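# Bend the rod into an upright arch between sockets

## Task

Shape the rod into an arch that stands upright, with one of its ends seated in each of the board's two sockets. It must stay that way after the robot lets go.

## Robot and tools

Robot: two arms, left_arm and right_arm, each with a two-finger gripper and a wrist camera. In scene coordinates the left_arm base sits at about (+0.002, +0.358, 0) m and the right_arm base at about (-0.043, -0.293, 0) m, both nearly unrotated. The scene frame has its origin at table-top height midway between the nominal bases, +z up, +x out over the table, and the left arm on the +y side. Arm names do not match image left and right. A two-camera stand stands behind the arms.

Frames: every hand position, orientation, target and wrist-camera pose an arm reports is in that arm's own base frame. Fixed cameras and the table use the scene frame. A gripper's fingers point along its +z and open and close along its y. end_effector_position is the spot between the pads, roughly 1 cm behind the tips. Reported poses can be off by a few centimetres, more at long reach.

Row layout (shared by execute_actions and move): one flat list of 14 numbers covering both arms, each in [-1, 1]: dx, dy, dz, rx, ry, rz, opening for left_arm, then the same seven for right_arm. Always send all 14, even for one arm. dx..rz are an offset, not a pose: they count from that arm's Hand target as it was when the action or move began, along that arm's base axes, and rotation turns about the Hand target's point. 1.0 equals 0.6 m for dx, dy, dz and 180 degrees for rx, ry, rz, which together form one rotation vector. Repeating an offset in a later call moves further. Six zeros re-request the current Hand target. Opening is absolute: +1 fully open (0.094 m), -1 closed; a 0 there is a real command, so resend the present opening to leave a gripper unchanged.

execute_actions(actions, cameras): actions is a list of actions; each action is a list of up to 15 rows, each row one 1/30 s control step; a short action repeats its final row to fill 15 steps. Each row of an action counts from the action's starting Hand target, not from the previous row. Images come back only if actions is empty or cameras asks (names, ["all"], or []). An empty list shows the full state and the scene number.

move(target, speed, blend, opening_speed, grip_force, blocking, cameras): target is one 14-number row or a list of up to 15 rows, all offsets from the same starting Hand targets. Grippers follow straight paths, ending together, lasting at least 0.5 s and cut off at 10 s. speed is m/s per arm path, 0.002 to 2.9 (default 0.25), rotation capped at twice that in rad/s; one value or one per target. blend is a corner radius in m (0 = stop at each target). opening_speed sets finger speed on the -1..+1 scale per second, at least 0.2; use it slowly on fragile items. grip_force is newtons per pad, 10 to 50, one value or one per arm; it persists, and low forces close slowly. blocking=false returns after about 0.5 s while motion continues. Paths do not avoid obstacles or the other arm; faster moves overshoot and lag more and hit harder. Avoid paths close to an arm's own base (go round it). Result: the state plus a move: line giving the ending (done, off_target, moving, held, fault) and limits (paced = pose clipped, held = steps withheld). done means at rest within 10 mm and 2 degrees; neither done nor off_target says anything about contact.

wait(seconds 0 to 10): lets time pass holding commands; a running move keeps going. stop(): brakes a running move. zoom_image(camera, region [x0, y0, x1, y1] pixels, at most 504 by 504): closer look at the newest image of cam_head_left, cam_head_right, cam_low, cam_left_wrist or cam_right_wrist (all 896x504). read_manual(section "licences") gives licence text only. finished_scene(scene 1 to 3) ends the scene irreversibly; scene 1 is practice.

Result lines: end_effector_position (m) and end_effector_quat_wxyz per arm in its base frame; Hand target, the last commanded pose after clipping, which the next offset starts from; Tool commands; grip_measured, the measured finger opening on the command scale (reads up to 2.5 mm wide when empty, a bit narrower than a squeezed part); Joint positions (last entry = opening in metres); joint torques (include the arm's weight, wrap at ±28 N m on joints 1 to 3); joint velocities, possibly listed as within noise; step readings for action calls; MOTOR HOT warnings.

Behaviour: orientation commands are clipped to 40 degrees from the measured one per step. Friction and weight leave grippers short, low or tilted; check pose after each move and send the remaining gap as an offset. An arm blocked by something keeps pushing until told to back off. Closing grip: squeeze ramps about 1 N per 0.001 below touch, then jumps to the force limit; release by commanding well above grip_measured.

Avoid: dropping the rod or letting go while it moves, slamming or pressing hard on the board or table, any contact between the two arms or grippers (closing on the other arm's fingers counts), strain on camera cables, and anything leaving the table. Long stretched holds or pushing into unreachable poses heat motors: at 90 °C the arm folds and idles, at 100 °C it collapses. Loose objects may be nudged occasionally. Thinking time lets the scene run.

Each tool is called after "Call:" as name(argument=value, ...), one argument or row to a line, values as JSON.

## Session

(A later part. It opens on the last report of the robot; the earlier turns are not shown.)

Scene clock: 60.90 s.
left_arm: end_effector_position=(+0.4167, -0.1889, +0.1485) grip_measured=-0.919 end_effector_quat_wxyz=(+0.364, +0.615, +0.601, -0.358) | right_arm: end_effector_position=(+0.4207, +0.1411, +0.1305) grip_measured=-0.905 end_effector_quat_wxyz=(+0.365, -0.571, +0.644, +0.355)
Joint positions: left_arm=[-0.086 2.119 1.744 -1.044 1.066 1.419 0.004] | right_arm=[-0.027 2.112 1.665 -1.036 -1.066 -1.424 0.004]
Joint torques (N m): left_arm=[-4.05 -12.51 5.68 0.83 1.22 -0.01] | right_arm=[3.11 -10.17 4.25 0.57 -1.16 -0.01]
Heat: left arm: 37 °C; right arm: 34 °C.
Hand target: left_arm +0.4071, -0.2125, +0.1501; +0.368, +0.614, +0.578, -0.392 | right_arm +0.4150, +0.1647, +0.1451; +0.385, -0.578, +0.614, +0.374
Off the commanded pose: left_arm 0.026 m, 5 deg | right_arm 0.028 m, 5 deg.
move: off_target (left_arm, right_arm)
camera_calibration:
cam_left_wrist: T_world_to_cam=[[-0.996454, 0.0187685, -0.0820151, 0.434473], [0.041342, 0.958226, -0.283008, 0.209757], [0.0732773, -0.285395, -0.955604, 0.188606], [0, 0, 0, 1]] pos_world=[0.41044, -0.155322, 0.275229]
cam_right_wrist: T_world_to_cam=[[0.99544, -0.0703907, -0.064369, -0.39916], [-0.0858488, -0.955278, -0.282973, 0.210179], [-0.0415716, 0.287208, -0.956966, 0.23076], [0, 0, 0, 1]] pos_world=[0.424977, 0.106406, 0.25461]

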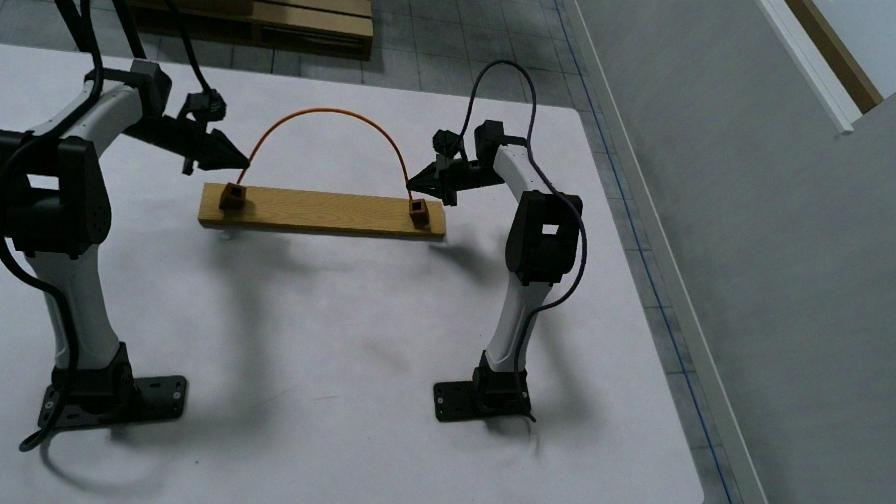

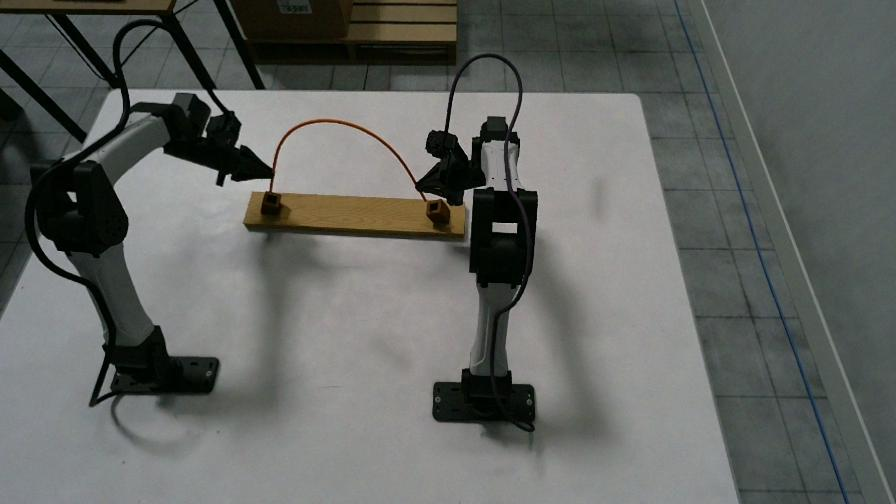

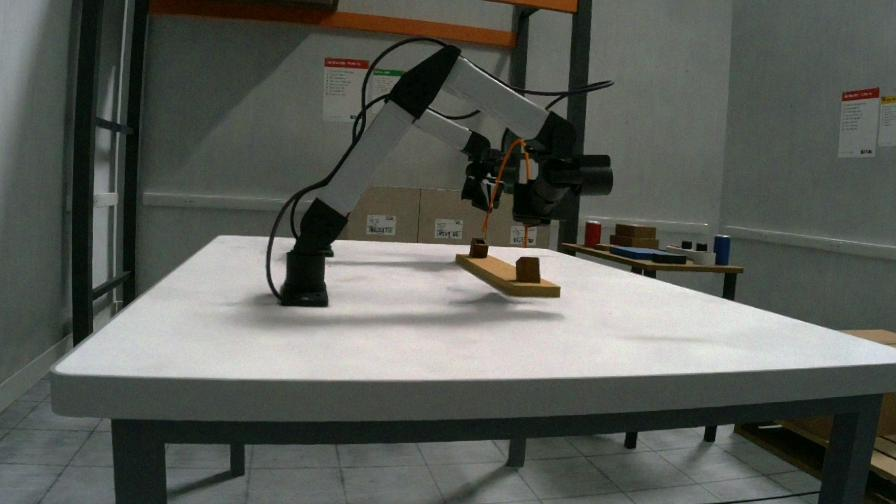

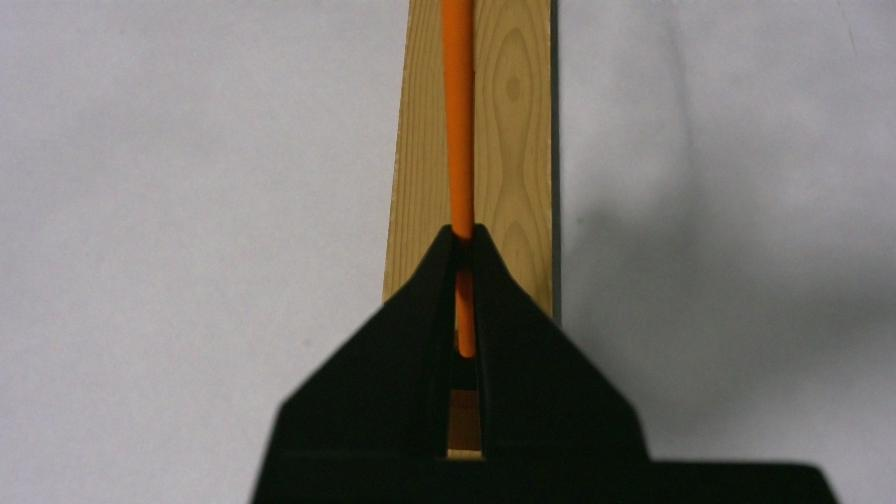

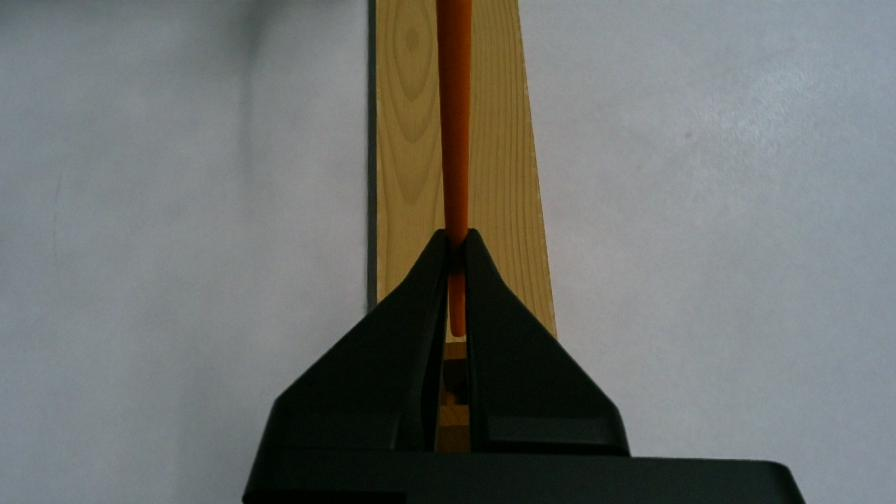

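Call:
move(
  target=[0.0067,0.03,-0.07,0,0,0,-1,0.0083,-0.0367,-0.063,0,0,0,-1],
  speed=0.05,
  cameras=["all"],
)

Call:
zoom_image(
  camera="cam_head_left",
  region=[210, 155, 290, 215],
)

Call:
zoom_image(
  camera="cam_head_right",
  region=[240, 165, 320, 225],
)

Call:
zoom_image(
  camera="cam_head_left",
  region=[380, 175, 460, 235],
)

Call:
zoom_image(
  camera="cam_head_right",
  region=[400, 175, 480, 235],
)

Call:
zoom_image(
  camera="cam_low",
  region=[440, 140, 580, 310],
)

Scene clock: 68.67 s.
left_arm: end_effector_position=(+0.4151, -0.1825, +0.1054) grip_measured=-0.919 end_effector_quat_wxyz=(+0.353, +0.616, +0.600, -0.367) | right_arm: end_effector_position=(+0.4225, +0.1264, +0.1069) grip_measured=-0.905 end_effector_quat_wxyz=(+0.371, -0.580, +0.637, +0.348)
Joint positions: left_arm=[-0.071 2.187 1.683 -0.997 1.068 1.485 0.004] | right_arm=[-0.062 2.158 1.643 -1.026 -1.066 -1.521 0.004]
Joint torques (N m): left_arm=[-1.57 -12.74 5.7 0.64 1.25 0.27] | right_arm=[1.7 -7.32 4.31 0.43 -1.18 -0.1]
Heat: left arm: 40 °C; right arm: 35 °C.
Hand target: left_arm +0.4111, -0.1946, +0.1080; +0.368, +0.614, +0.578, -0.392 | right_arm +0.4200, +0.1427, +0.1074; +0.385, -0.579, +0.614, +0.374
Off the commanded pose: left_arm 0.013 m, 4 deg | right_arm 0.017 m, 4 deg.
move: off_target (left_arm, right_arm)
camera_calibration:
cam_left_wrist: T_world_to_cam=[[-0.997661, 0.0362241, -0.0579754, 0.4303], [0.0511121, 0.958431, -0.280709, 0.18725], [0.045397, -0.283015, -0.95804, 0.161626], [0, 0, 0, 1]] pos_world=[0.412385, -0.149311, 0.232353]
cam_right_wrist: T_world_to_cam=[[0.997528, -0.0591777, -0.0378815, -0.40867], [-0.0674685, -0.957271, -0.281212, 0.181861], [-0.0196213, 0.283073, -0.958898, 0.203904], [0, 0, 0, 1]] pos_world=[0.423931, 0.0921861, 0.231184]

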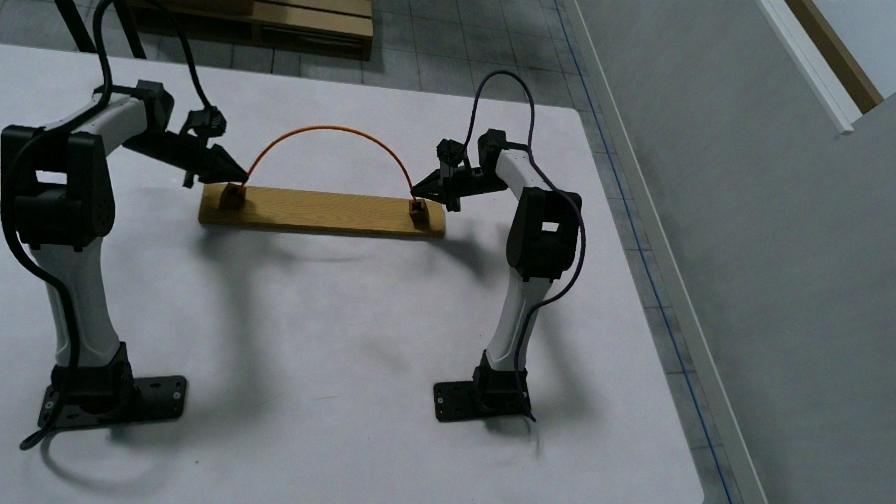

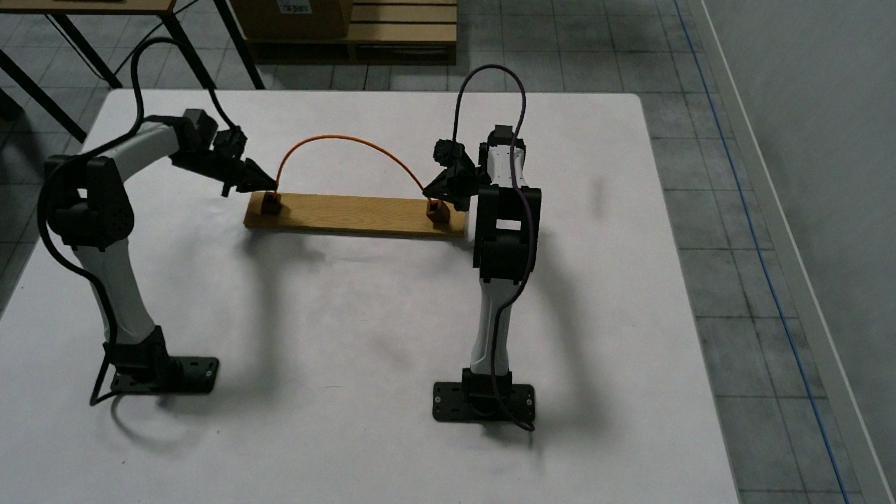

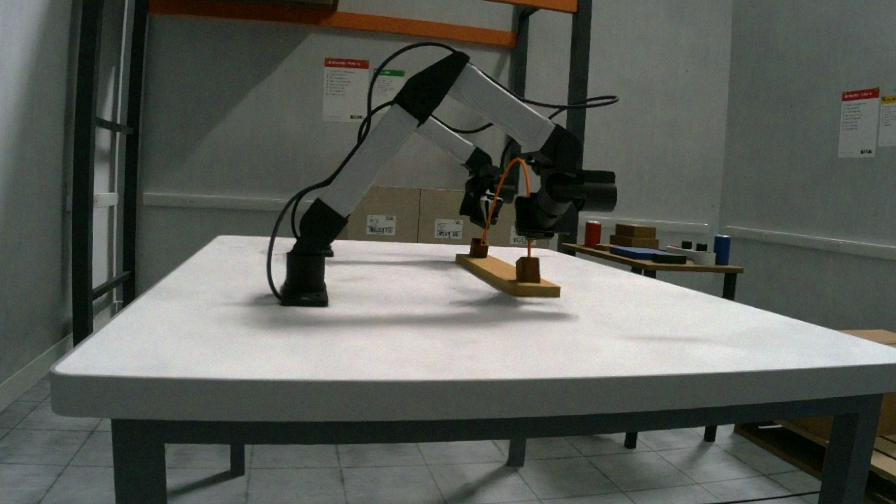

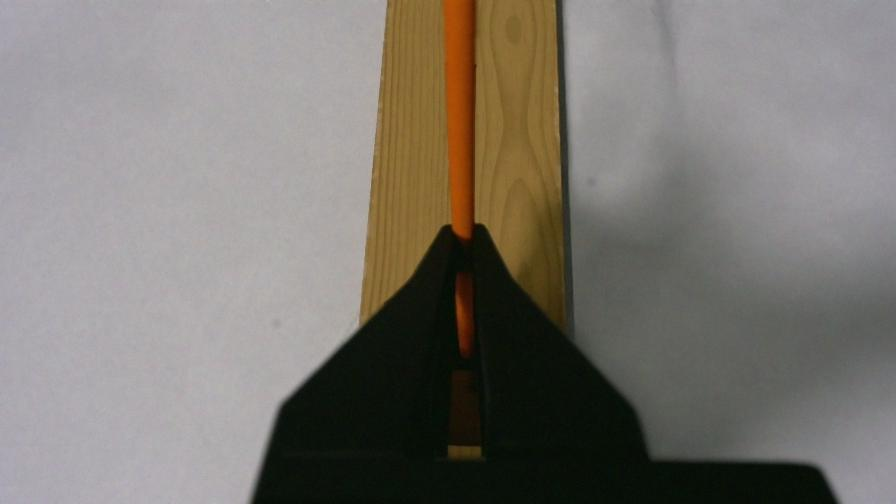

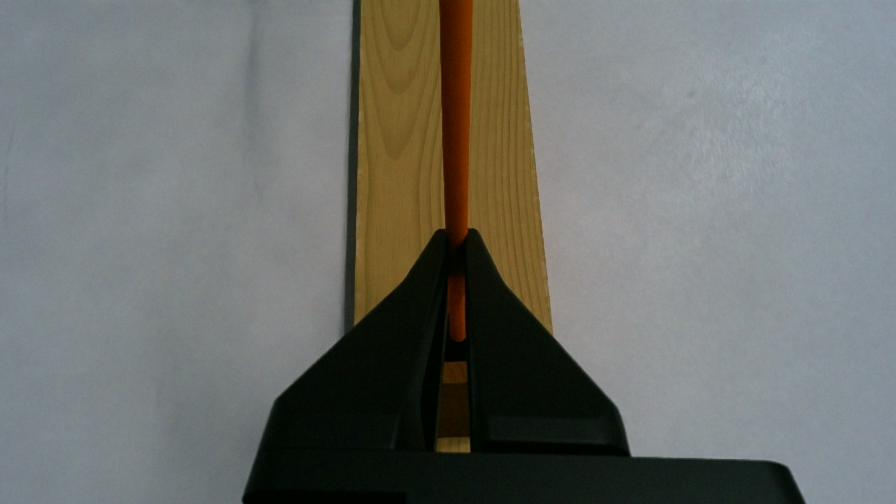

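Scaled by 6.300 from the camera's 896x504 image, which has a finer 1280x720 frame.

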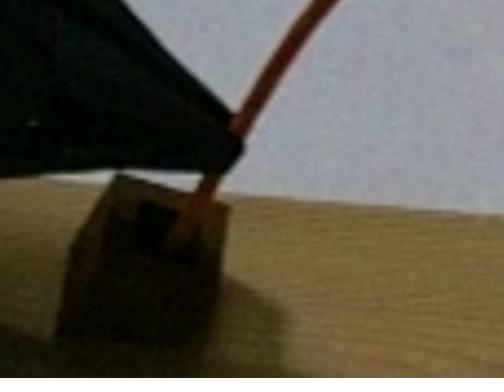

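Scaled by 6.300 from the camera's 896x504 image, which has a finer 1280x720 frame.

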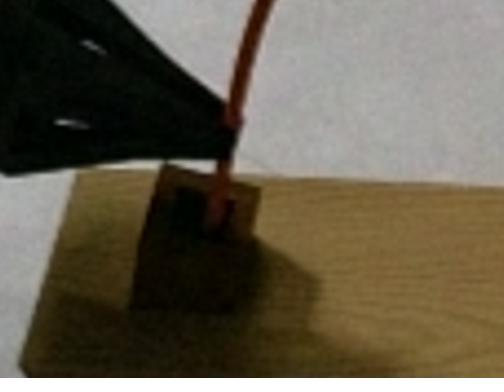

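Scaled by 6.300 from the camera's 896x504 image, which has a finer 1280x720 frame.

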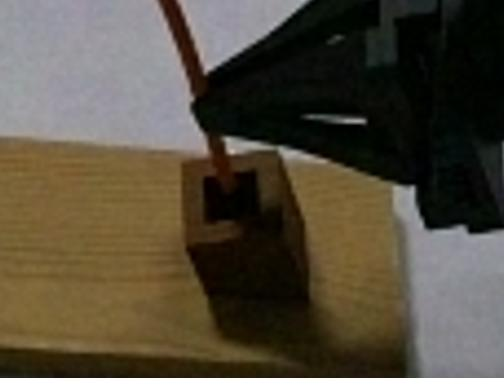

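Scaled by 6.300 from the camera's 896x504 image, which has a finer 1280x720 frame.

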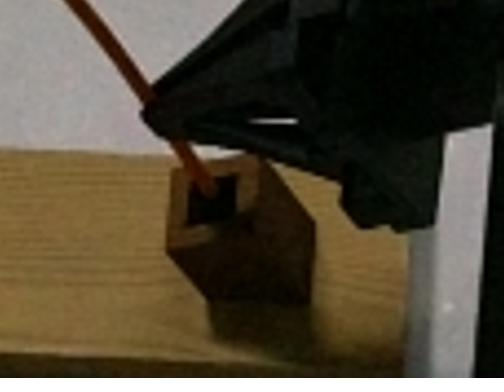

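Scaled by 2.965 from the camera's 896x504 image, which has a finer 1280x720 frame.

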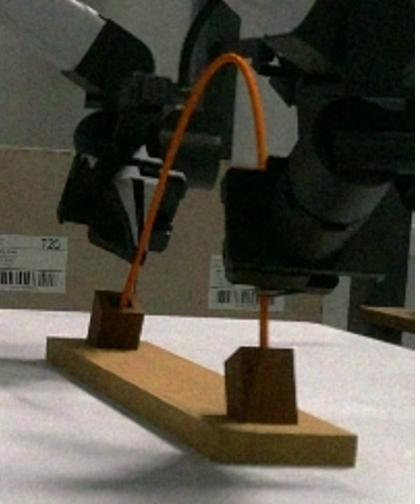

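Call:
move(
  target=[
    [-0.002,0.02,-0.02,0,0,0,-1,-0.005,-0.016,-0.037,0,0,0,-1],
    [-0.0033,0.025,-0.047,0,0,0,-1,-0.0083,-0.0267,-0.067,0,0,0,-1],
  ],
  speed=0.04,
  blend=[0.01,0],
  cameras=["all"],
)

Call:
zoom_image(
  camera="cam_head_left",
  region=[210, 155, 290, 215],
)

Call:
zoom_image(
  camera="cam_head_right",
  region=[240, 165, 320, 225],
)

Call:
zoom_image(
  camera="cam_head_left",
  region=[380, 175, 460, 235],
)

Call:
zoom_image(
  camera="cam_low",
  region=[440, 140, 580, 310],
)

Call:
zoom_image(
  camera="cam_left_wrist",
  region=[380, 200, 580, 470],
)

Call:
zoom_image(
  camera="cam_right_wrist",
  region=[360, 200, 560, 470],
)

Scene clock: 75.40 s.
left_arm: end_effector_position=(+0.4136, -0.1740, +0.0917) grip_measured=-0.919 end_effector_quat_wxyz=(+0.370, +0.615, +0.585, -0.377) | right_arm: end_effector_position=(+0.4179, +0.1174, +0.0792) grip_measured=-0.905 end_effector_quat_wxyz=(-0.384, +0.578, -0.624, -0.359)
Joint positions: left_arm=[-0.043 2.219 1.651 -0.986 1.112 1.567 0.004] | right_arm=[-0.093 2.211 1.588 -0.991 -1.107 -1.613 0.004]
Joint torques (N m): left_arm=[-0.94 -11.37 4.68 0.54 0.81 0.25] | right_arm=[1.06 -6.49 3.4 0.39 -0.81 -0.13]
Heat: left arm: 41 °C; right arm: 36 °C.
Hand target: left_arm +0.4091, -0.1795, +0.0799; +0.368, +0.614, +0.578, -0.392 | right_arm +0.4149, +0.1267, +0.0671; -0.385, +0.579, -0.614, -0.374
Off the commanded pose: left_arm 0.014 m, 2 deg | right_arm 0.015 m, 2 deg.
move: off_target (left_arm, right_arm); blend cut to 0.0096 m at target 1
camera_calibration:
cam_left_wrist: T_world_to_cam=[[-0.996011, 0.044634, -0.0772663, 0.430291], [0.0672736, 0.944481, -0.321606, 0.169906], [0.058622, -0.325521, -0.943716, 0.136669], [0, 0, 0, 1]] pos_world=[0.409133, -0.13519, 0.216866]
cam_right_wrist: T_world_to_cam=[[0.998518, -0.0462465, -0.0286727, -0.40832], [-0.0530025, -0.945866, -0.3202, 0.160903], [-0.0123124, 0.321245, -0.946916, 0.171361], [0, 0, 0, 1]] pos_world=[0.418354, 0.0782603, 0.202078]

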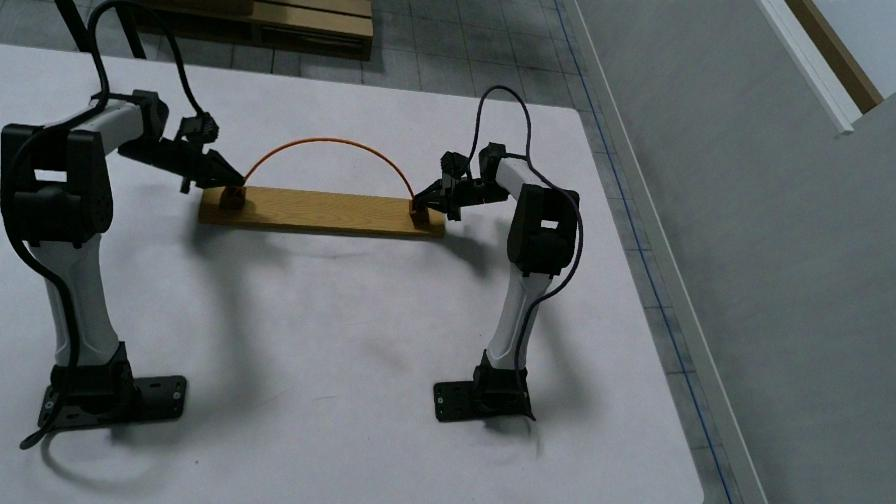

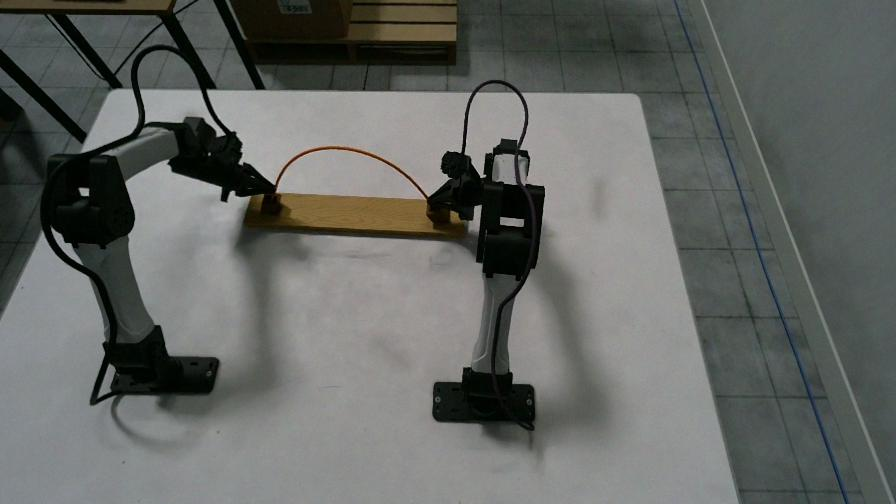

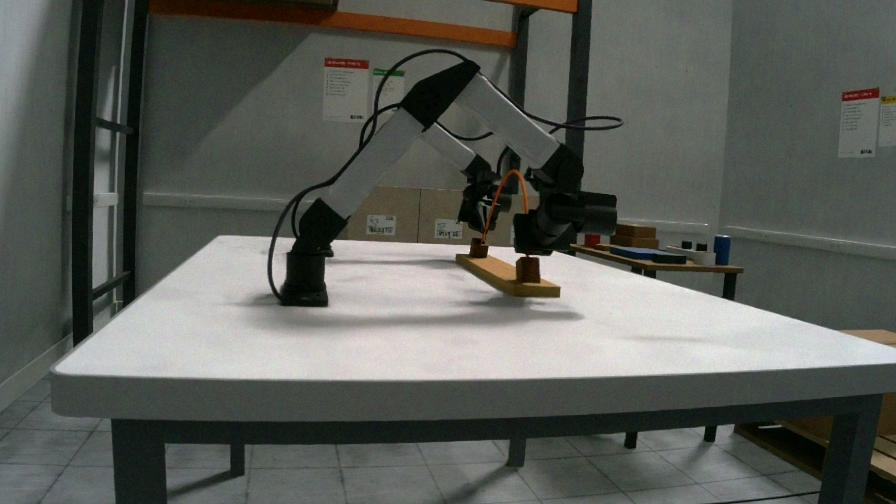

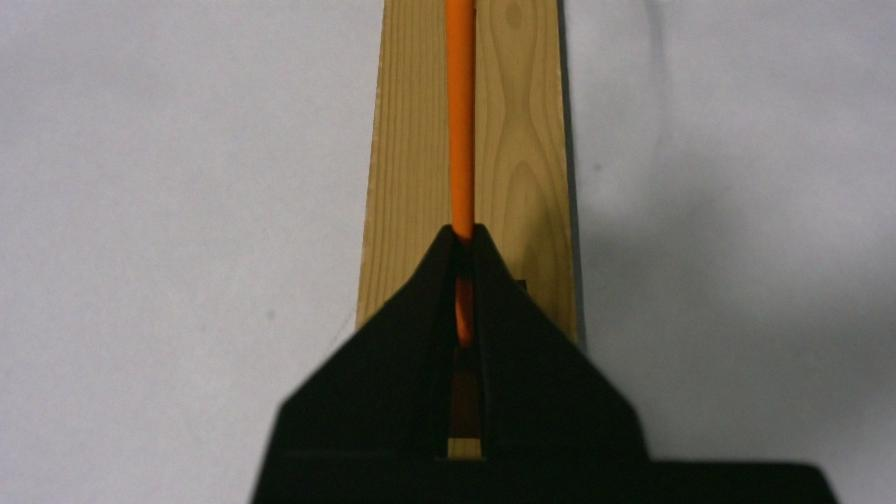

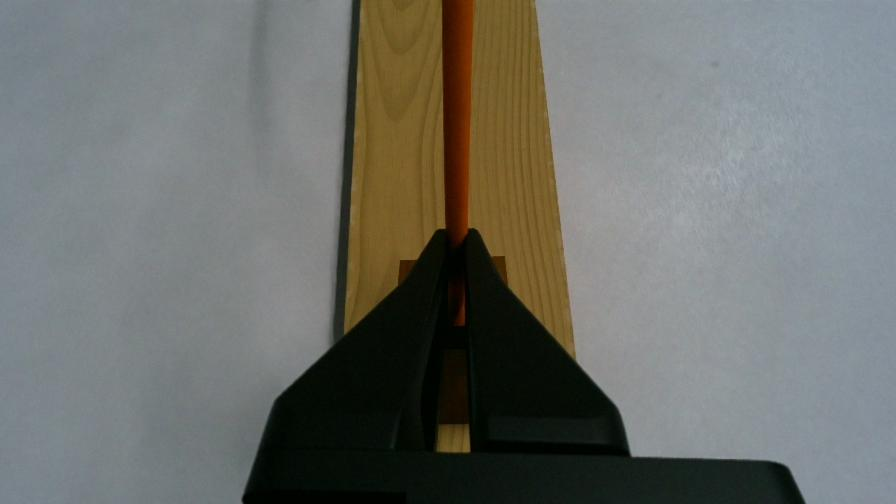

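Scaled by 6.300 from the camera's 896x504 image, which has a finer 1280x720 frame.

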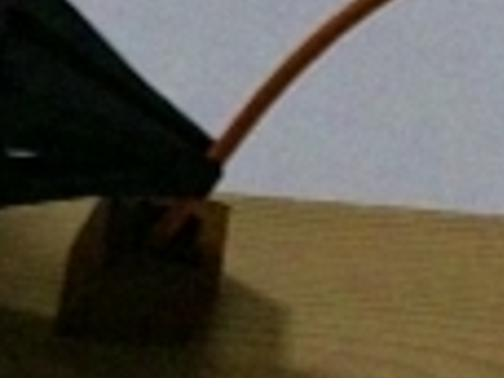

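Scaled by 6.300 from the camera's 896x504 image, which has a finer 1280x720 frame.

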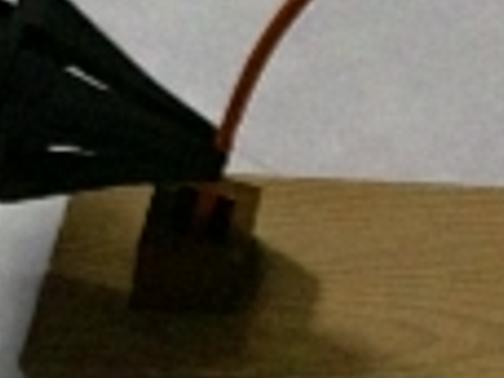

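Scaled by 6.300 from the camera's 896x504 image, which has a finer 1280x720 frame.

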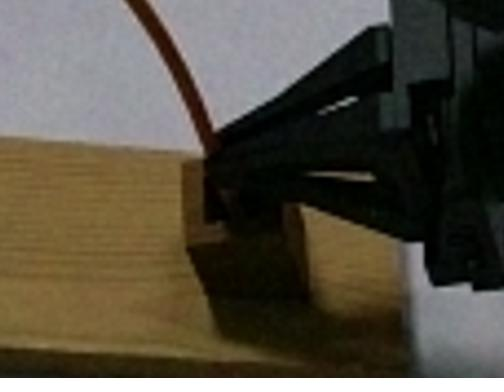

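Scaled by 2.965 from the camera's 896x504 image, which has a finer 1280x720 frame.

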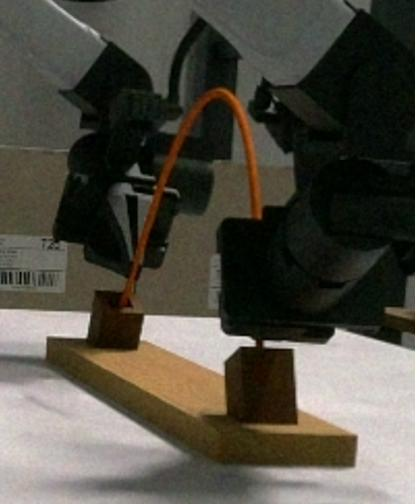

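Scaled by 1.867 from the camera's 896x504 image, which has a finer 1280x720 frame.

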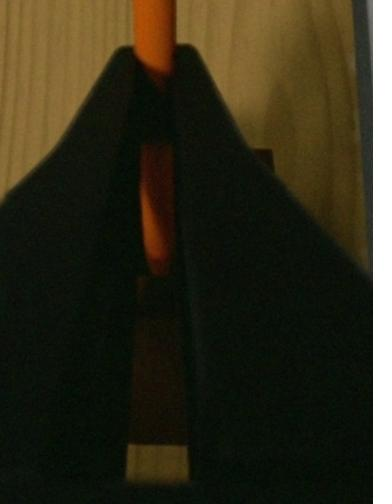

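Scaled by 1.867 from the camera's 896x504 image, which has a finer 1280x720 frame.

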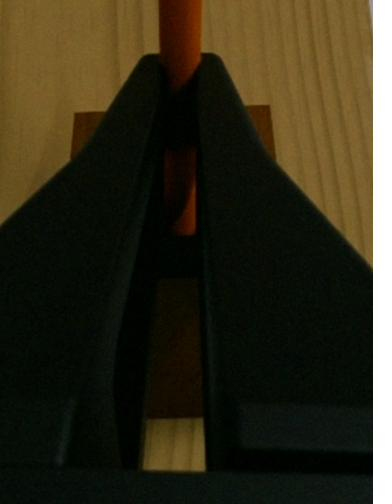

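Call:
move(
  target=[0,0,0.007,0,0,0,-0.5,0,0,0.007,0,0,0,-0.5],
  speed=0.03,
  opening_speed=0.4,
  cameras=["cam_left_wrist","cam_right_wrist","cam_low"],
)

Scene clock: 78.53 s.
left_arm: end_effector_position=(+0.4129, -0.1754, +0.0889) grip_measured=-0.502 end_effector_quat_wxyz=(+0.367, +0.614, +0.586, -0.380) | right_arm: end_effector_position=(+0.4164, +0.1231, +0.0784) grip_measured=-0.503 end_effector_quat_wxyz=(-0.383, +0.582, -0.619, -0.363)
Joint positions: left_arm=[-0.046 2.227 1.651 -0.986 1.114 1.567 0.023] | right_arm=[-0.08 2.215 1.588 -0.989 -1.11 -1.618 0.023]
Joint torques (N m): left_arm=[-0.68 -12.7 5.37 0.38 0.8 0.25] | right_arm=[0.05 -7.23 3.97 0.25 -0.78 -0.08]
Heat: left arm: 41 °C; right arm: 36 °C.
Hand target: left_arm +0.4091, -0.1796, +0.0841; +0.368, +0.614, +0.578, -0.392 | right_arm +0.4149, +0.1267, +0.0713; -0.385, +0.578, -0.614, -0.374
Off the commanded pose: left_arm 0.007 m, 2 deg | right_arm 0.008 m, 1 deg.
move: done
camera_calibration:
cam_left_wrist: T_world_to_cam=[[-0.996407, 0.0476823, -0.0699927, 0.429465], [0.0678921, 0.943767, -0.323566, 0.170182], [0.0506284, -0.327155, -0.943613, 0.136657], [0, 0, 0, 1]] pos_world=[0.409449, -0.136382, 0.214076]
cam_right_wrist: T_world_to_cam=[[0.999167, -0.031099, -0.0264059, -0.408901], [-0.0379773, -0.945458, -0.323522, 0.159829], [-0.0149045, 0.324255, -0.945852, 0.16944], [0, 0, 0, 1]] pos_world=[0.417156, 0.0834533, 0.201176]
Images, in order (width x height): cam_low 896x504, cam_left_wrist 896x504, cam_right_wrist 896x504.

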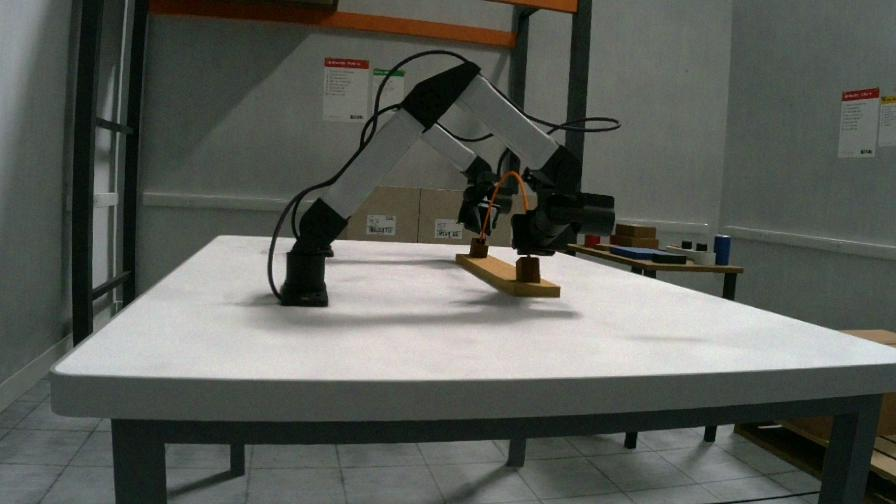

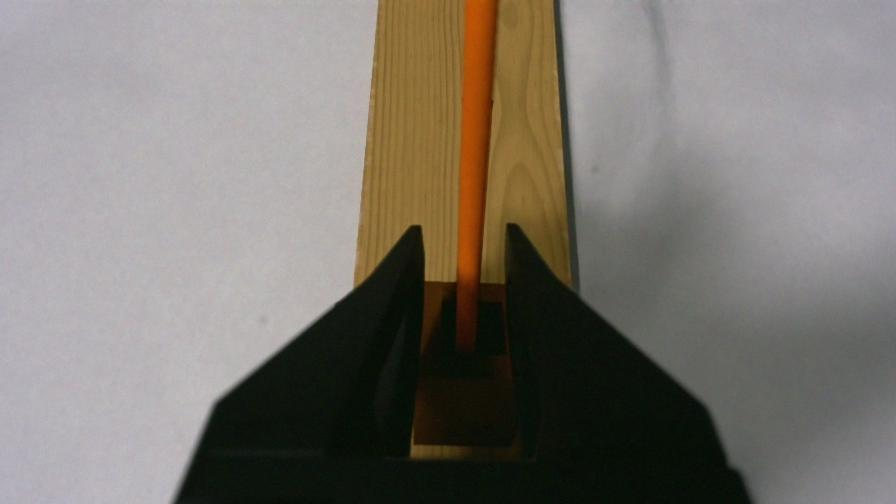

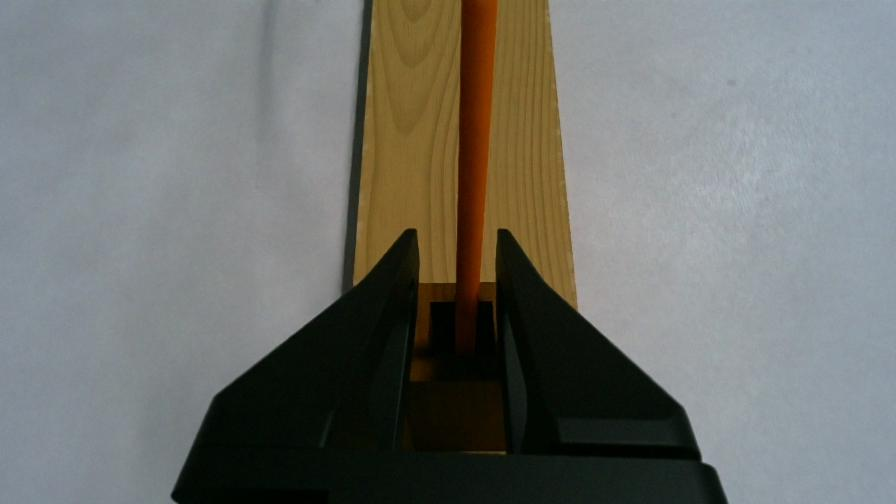

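Both are in the holes. Retract along the fingers.

Call:
move(
  target=[0.006,0.12,0.07,0,0,0,-0.5,-0.0073,-0.12,0.07,0,0,0,-0.5],
  speed=0.1,
  cameras=["all"],
)

Call:
zoom_image(
  camera="cam_head_left",
  region=[180, 70, 480, 260],
)

Call:
zoom_image(
  camera="cam_low",
  region=[440, 140, 580, 310],
)

Scene clock: 81.63 s.
left_arm: end_effector_position=(+0.4123, -0.1086, +0.1265) grip_measured=-0.502 end_effector_quat_wxyz=(+0.370, +0.611, +0.581, -0.389) | right_arm: end_effector_position=(+0.4086, +0.0558, +0.1178) grip_measured=-0.503 end_effector_quat_wxyz=(-0.390, +0.575, -0.615, -0.373)
Joint positions: left_arm=[0.116 2.312 1.92 -1.517 1.105 1.946 0.023] | right_arm=[-0.25 2.292 1.841 -1.515 -1.101 -1.999 0.023]
Joint torques (N m): left_arm=[0.09 -12.96 7.72 -0.68 0.53 0.28] | right_arm=[-0.27 -7.45 6.24 -0.56 -0.43 -0.08]
Heat: left arm: 42 °C; right arm: 36 °C.
Hand target: left_arm +0.4127, -0.1075, +0.1261; +0.368, +0.614, +0.578, -0.392 | right_arm +0.4106, +0.0547, +0.1133; -0.385, +0.578, -0.614, -0.374
Off the commanded pose: left_arm 0.001 m, 1 deg | right_arm 0.005 m, 1 deg.
move: done
camera_calibration:
cam_left_wrist: T_world_to_cam=[[-0.996567, 0.0519068, -0.0644981, 0.428138], [0.0709103, 0.937255, -0.341358, 0.119721], [0.0427324, -0.34476, -0.937718, 0.194636], [0, 0, 0, 1]] pos_world=[0.409861, -0.0673302, 0.250995]
cam_right_wrist: T_world_to_cam=[[0.998972, -0.0323729, -0.031731, -0.401425], [-0.0414589, -0.935549, -0.350756, 0.112727], [-0.0183309, 0.351711, -0.935929, 0.22703], [0, 0, 0, 1]] pos_world=[0.409847, 0.012617, 0.239286]

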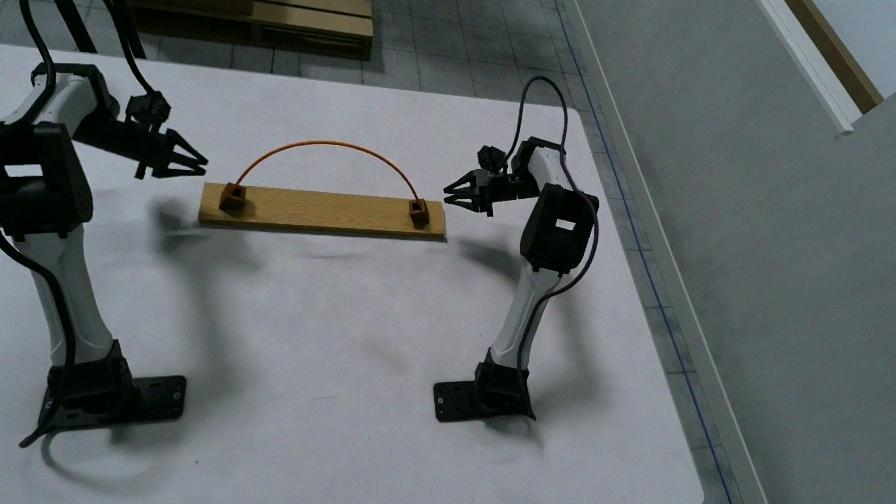

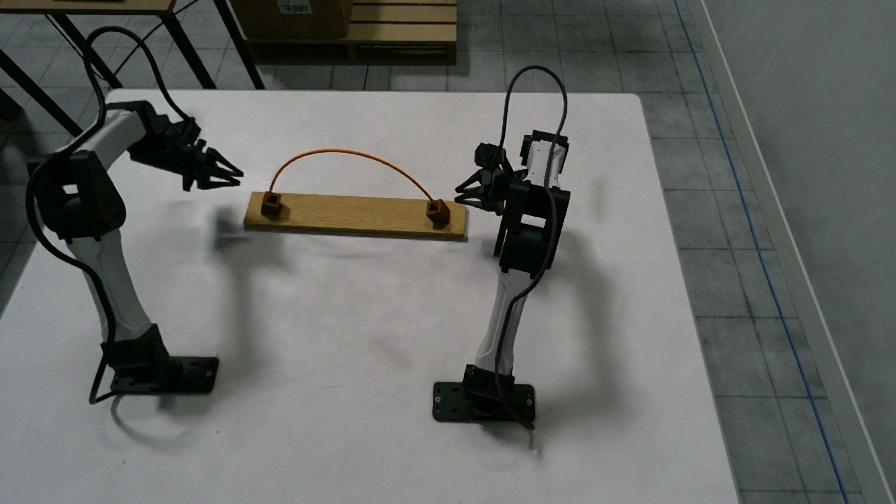

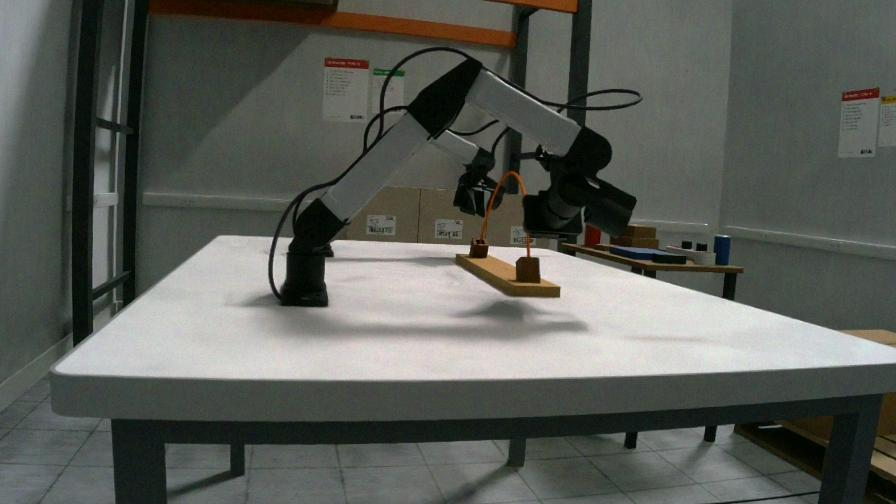

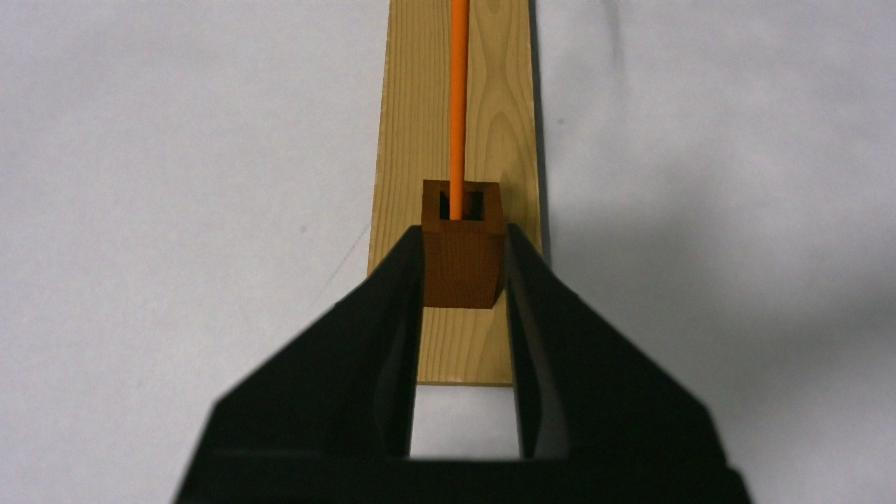

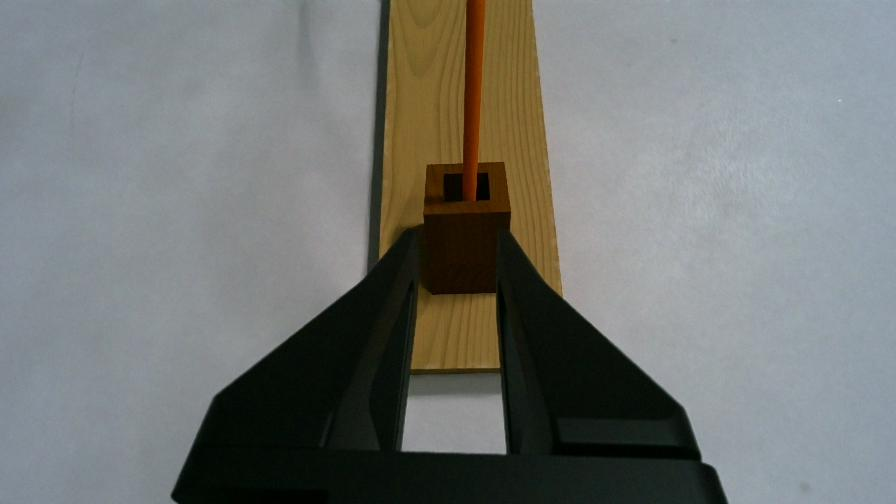

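Scaled by 1.680 from the camera's 896x504 image, which has a finer 1280x720 frame.

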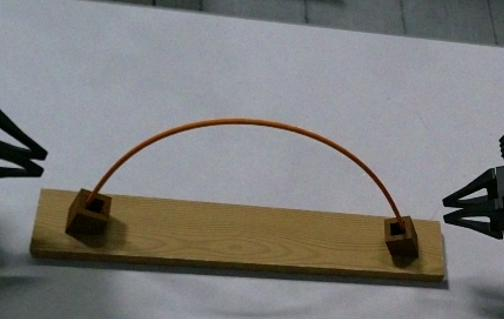

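Scaled by 2.965 from the camera's 896x504 image, which has a finer 1280x720 frame.

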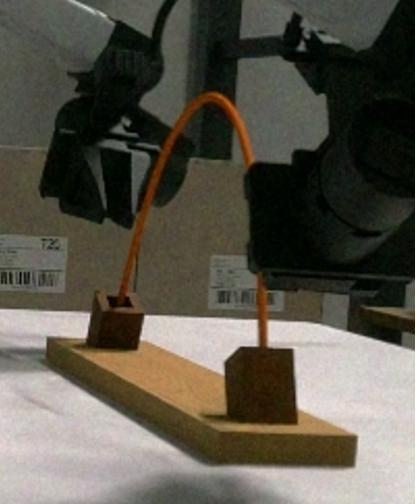

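Same result as scene 1: seated and upright.

Call:
finished_scene(
  scene=2,
)

The scene is finished: the task was done.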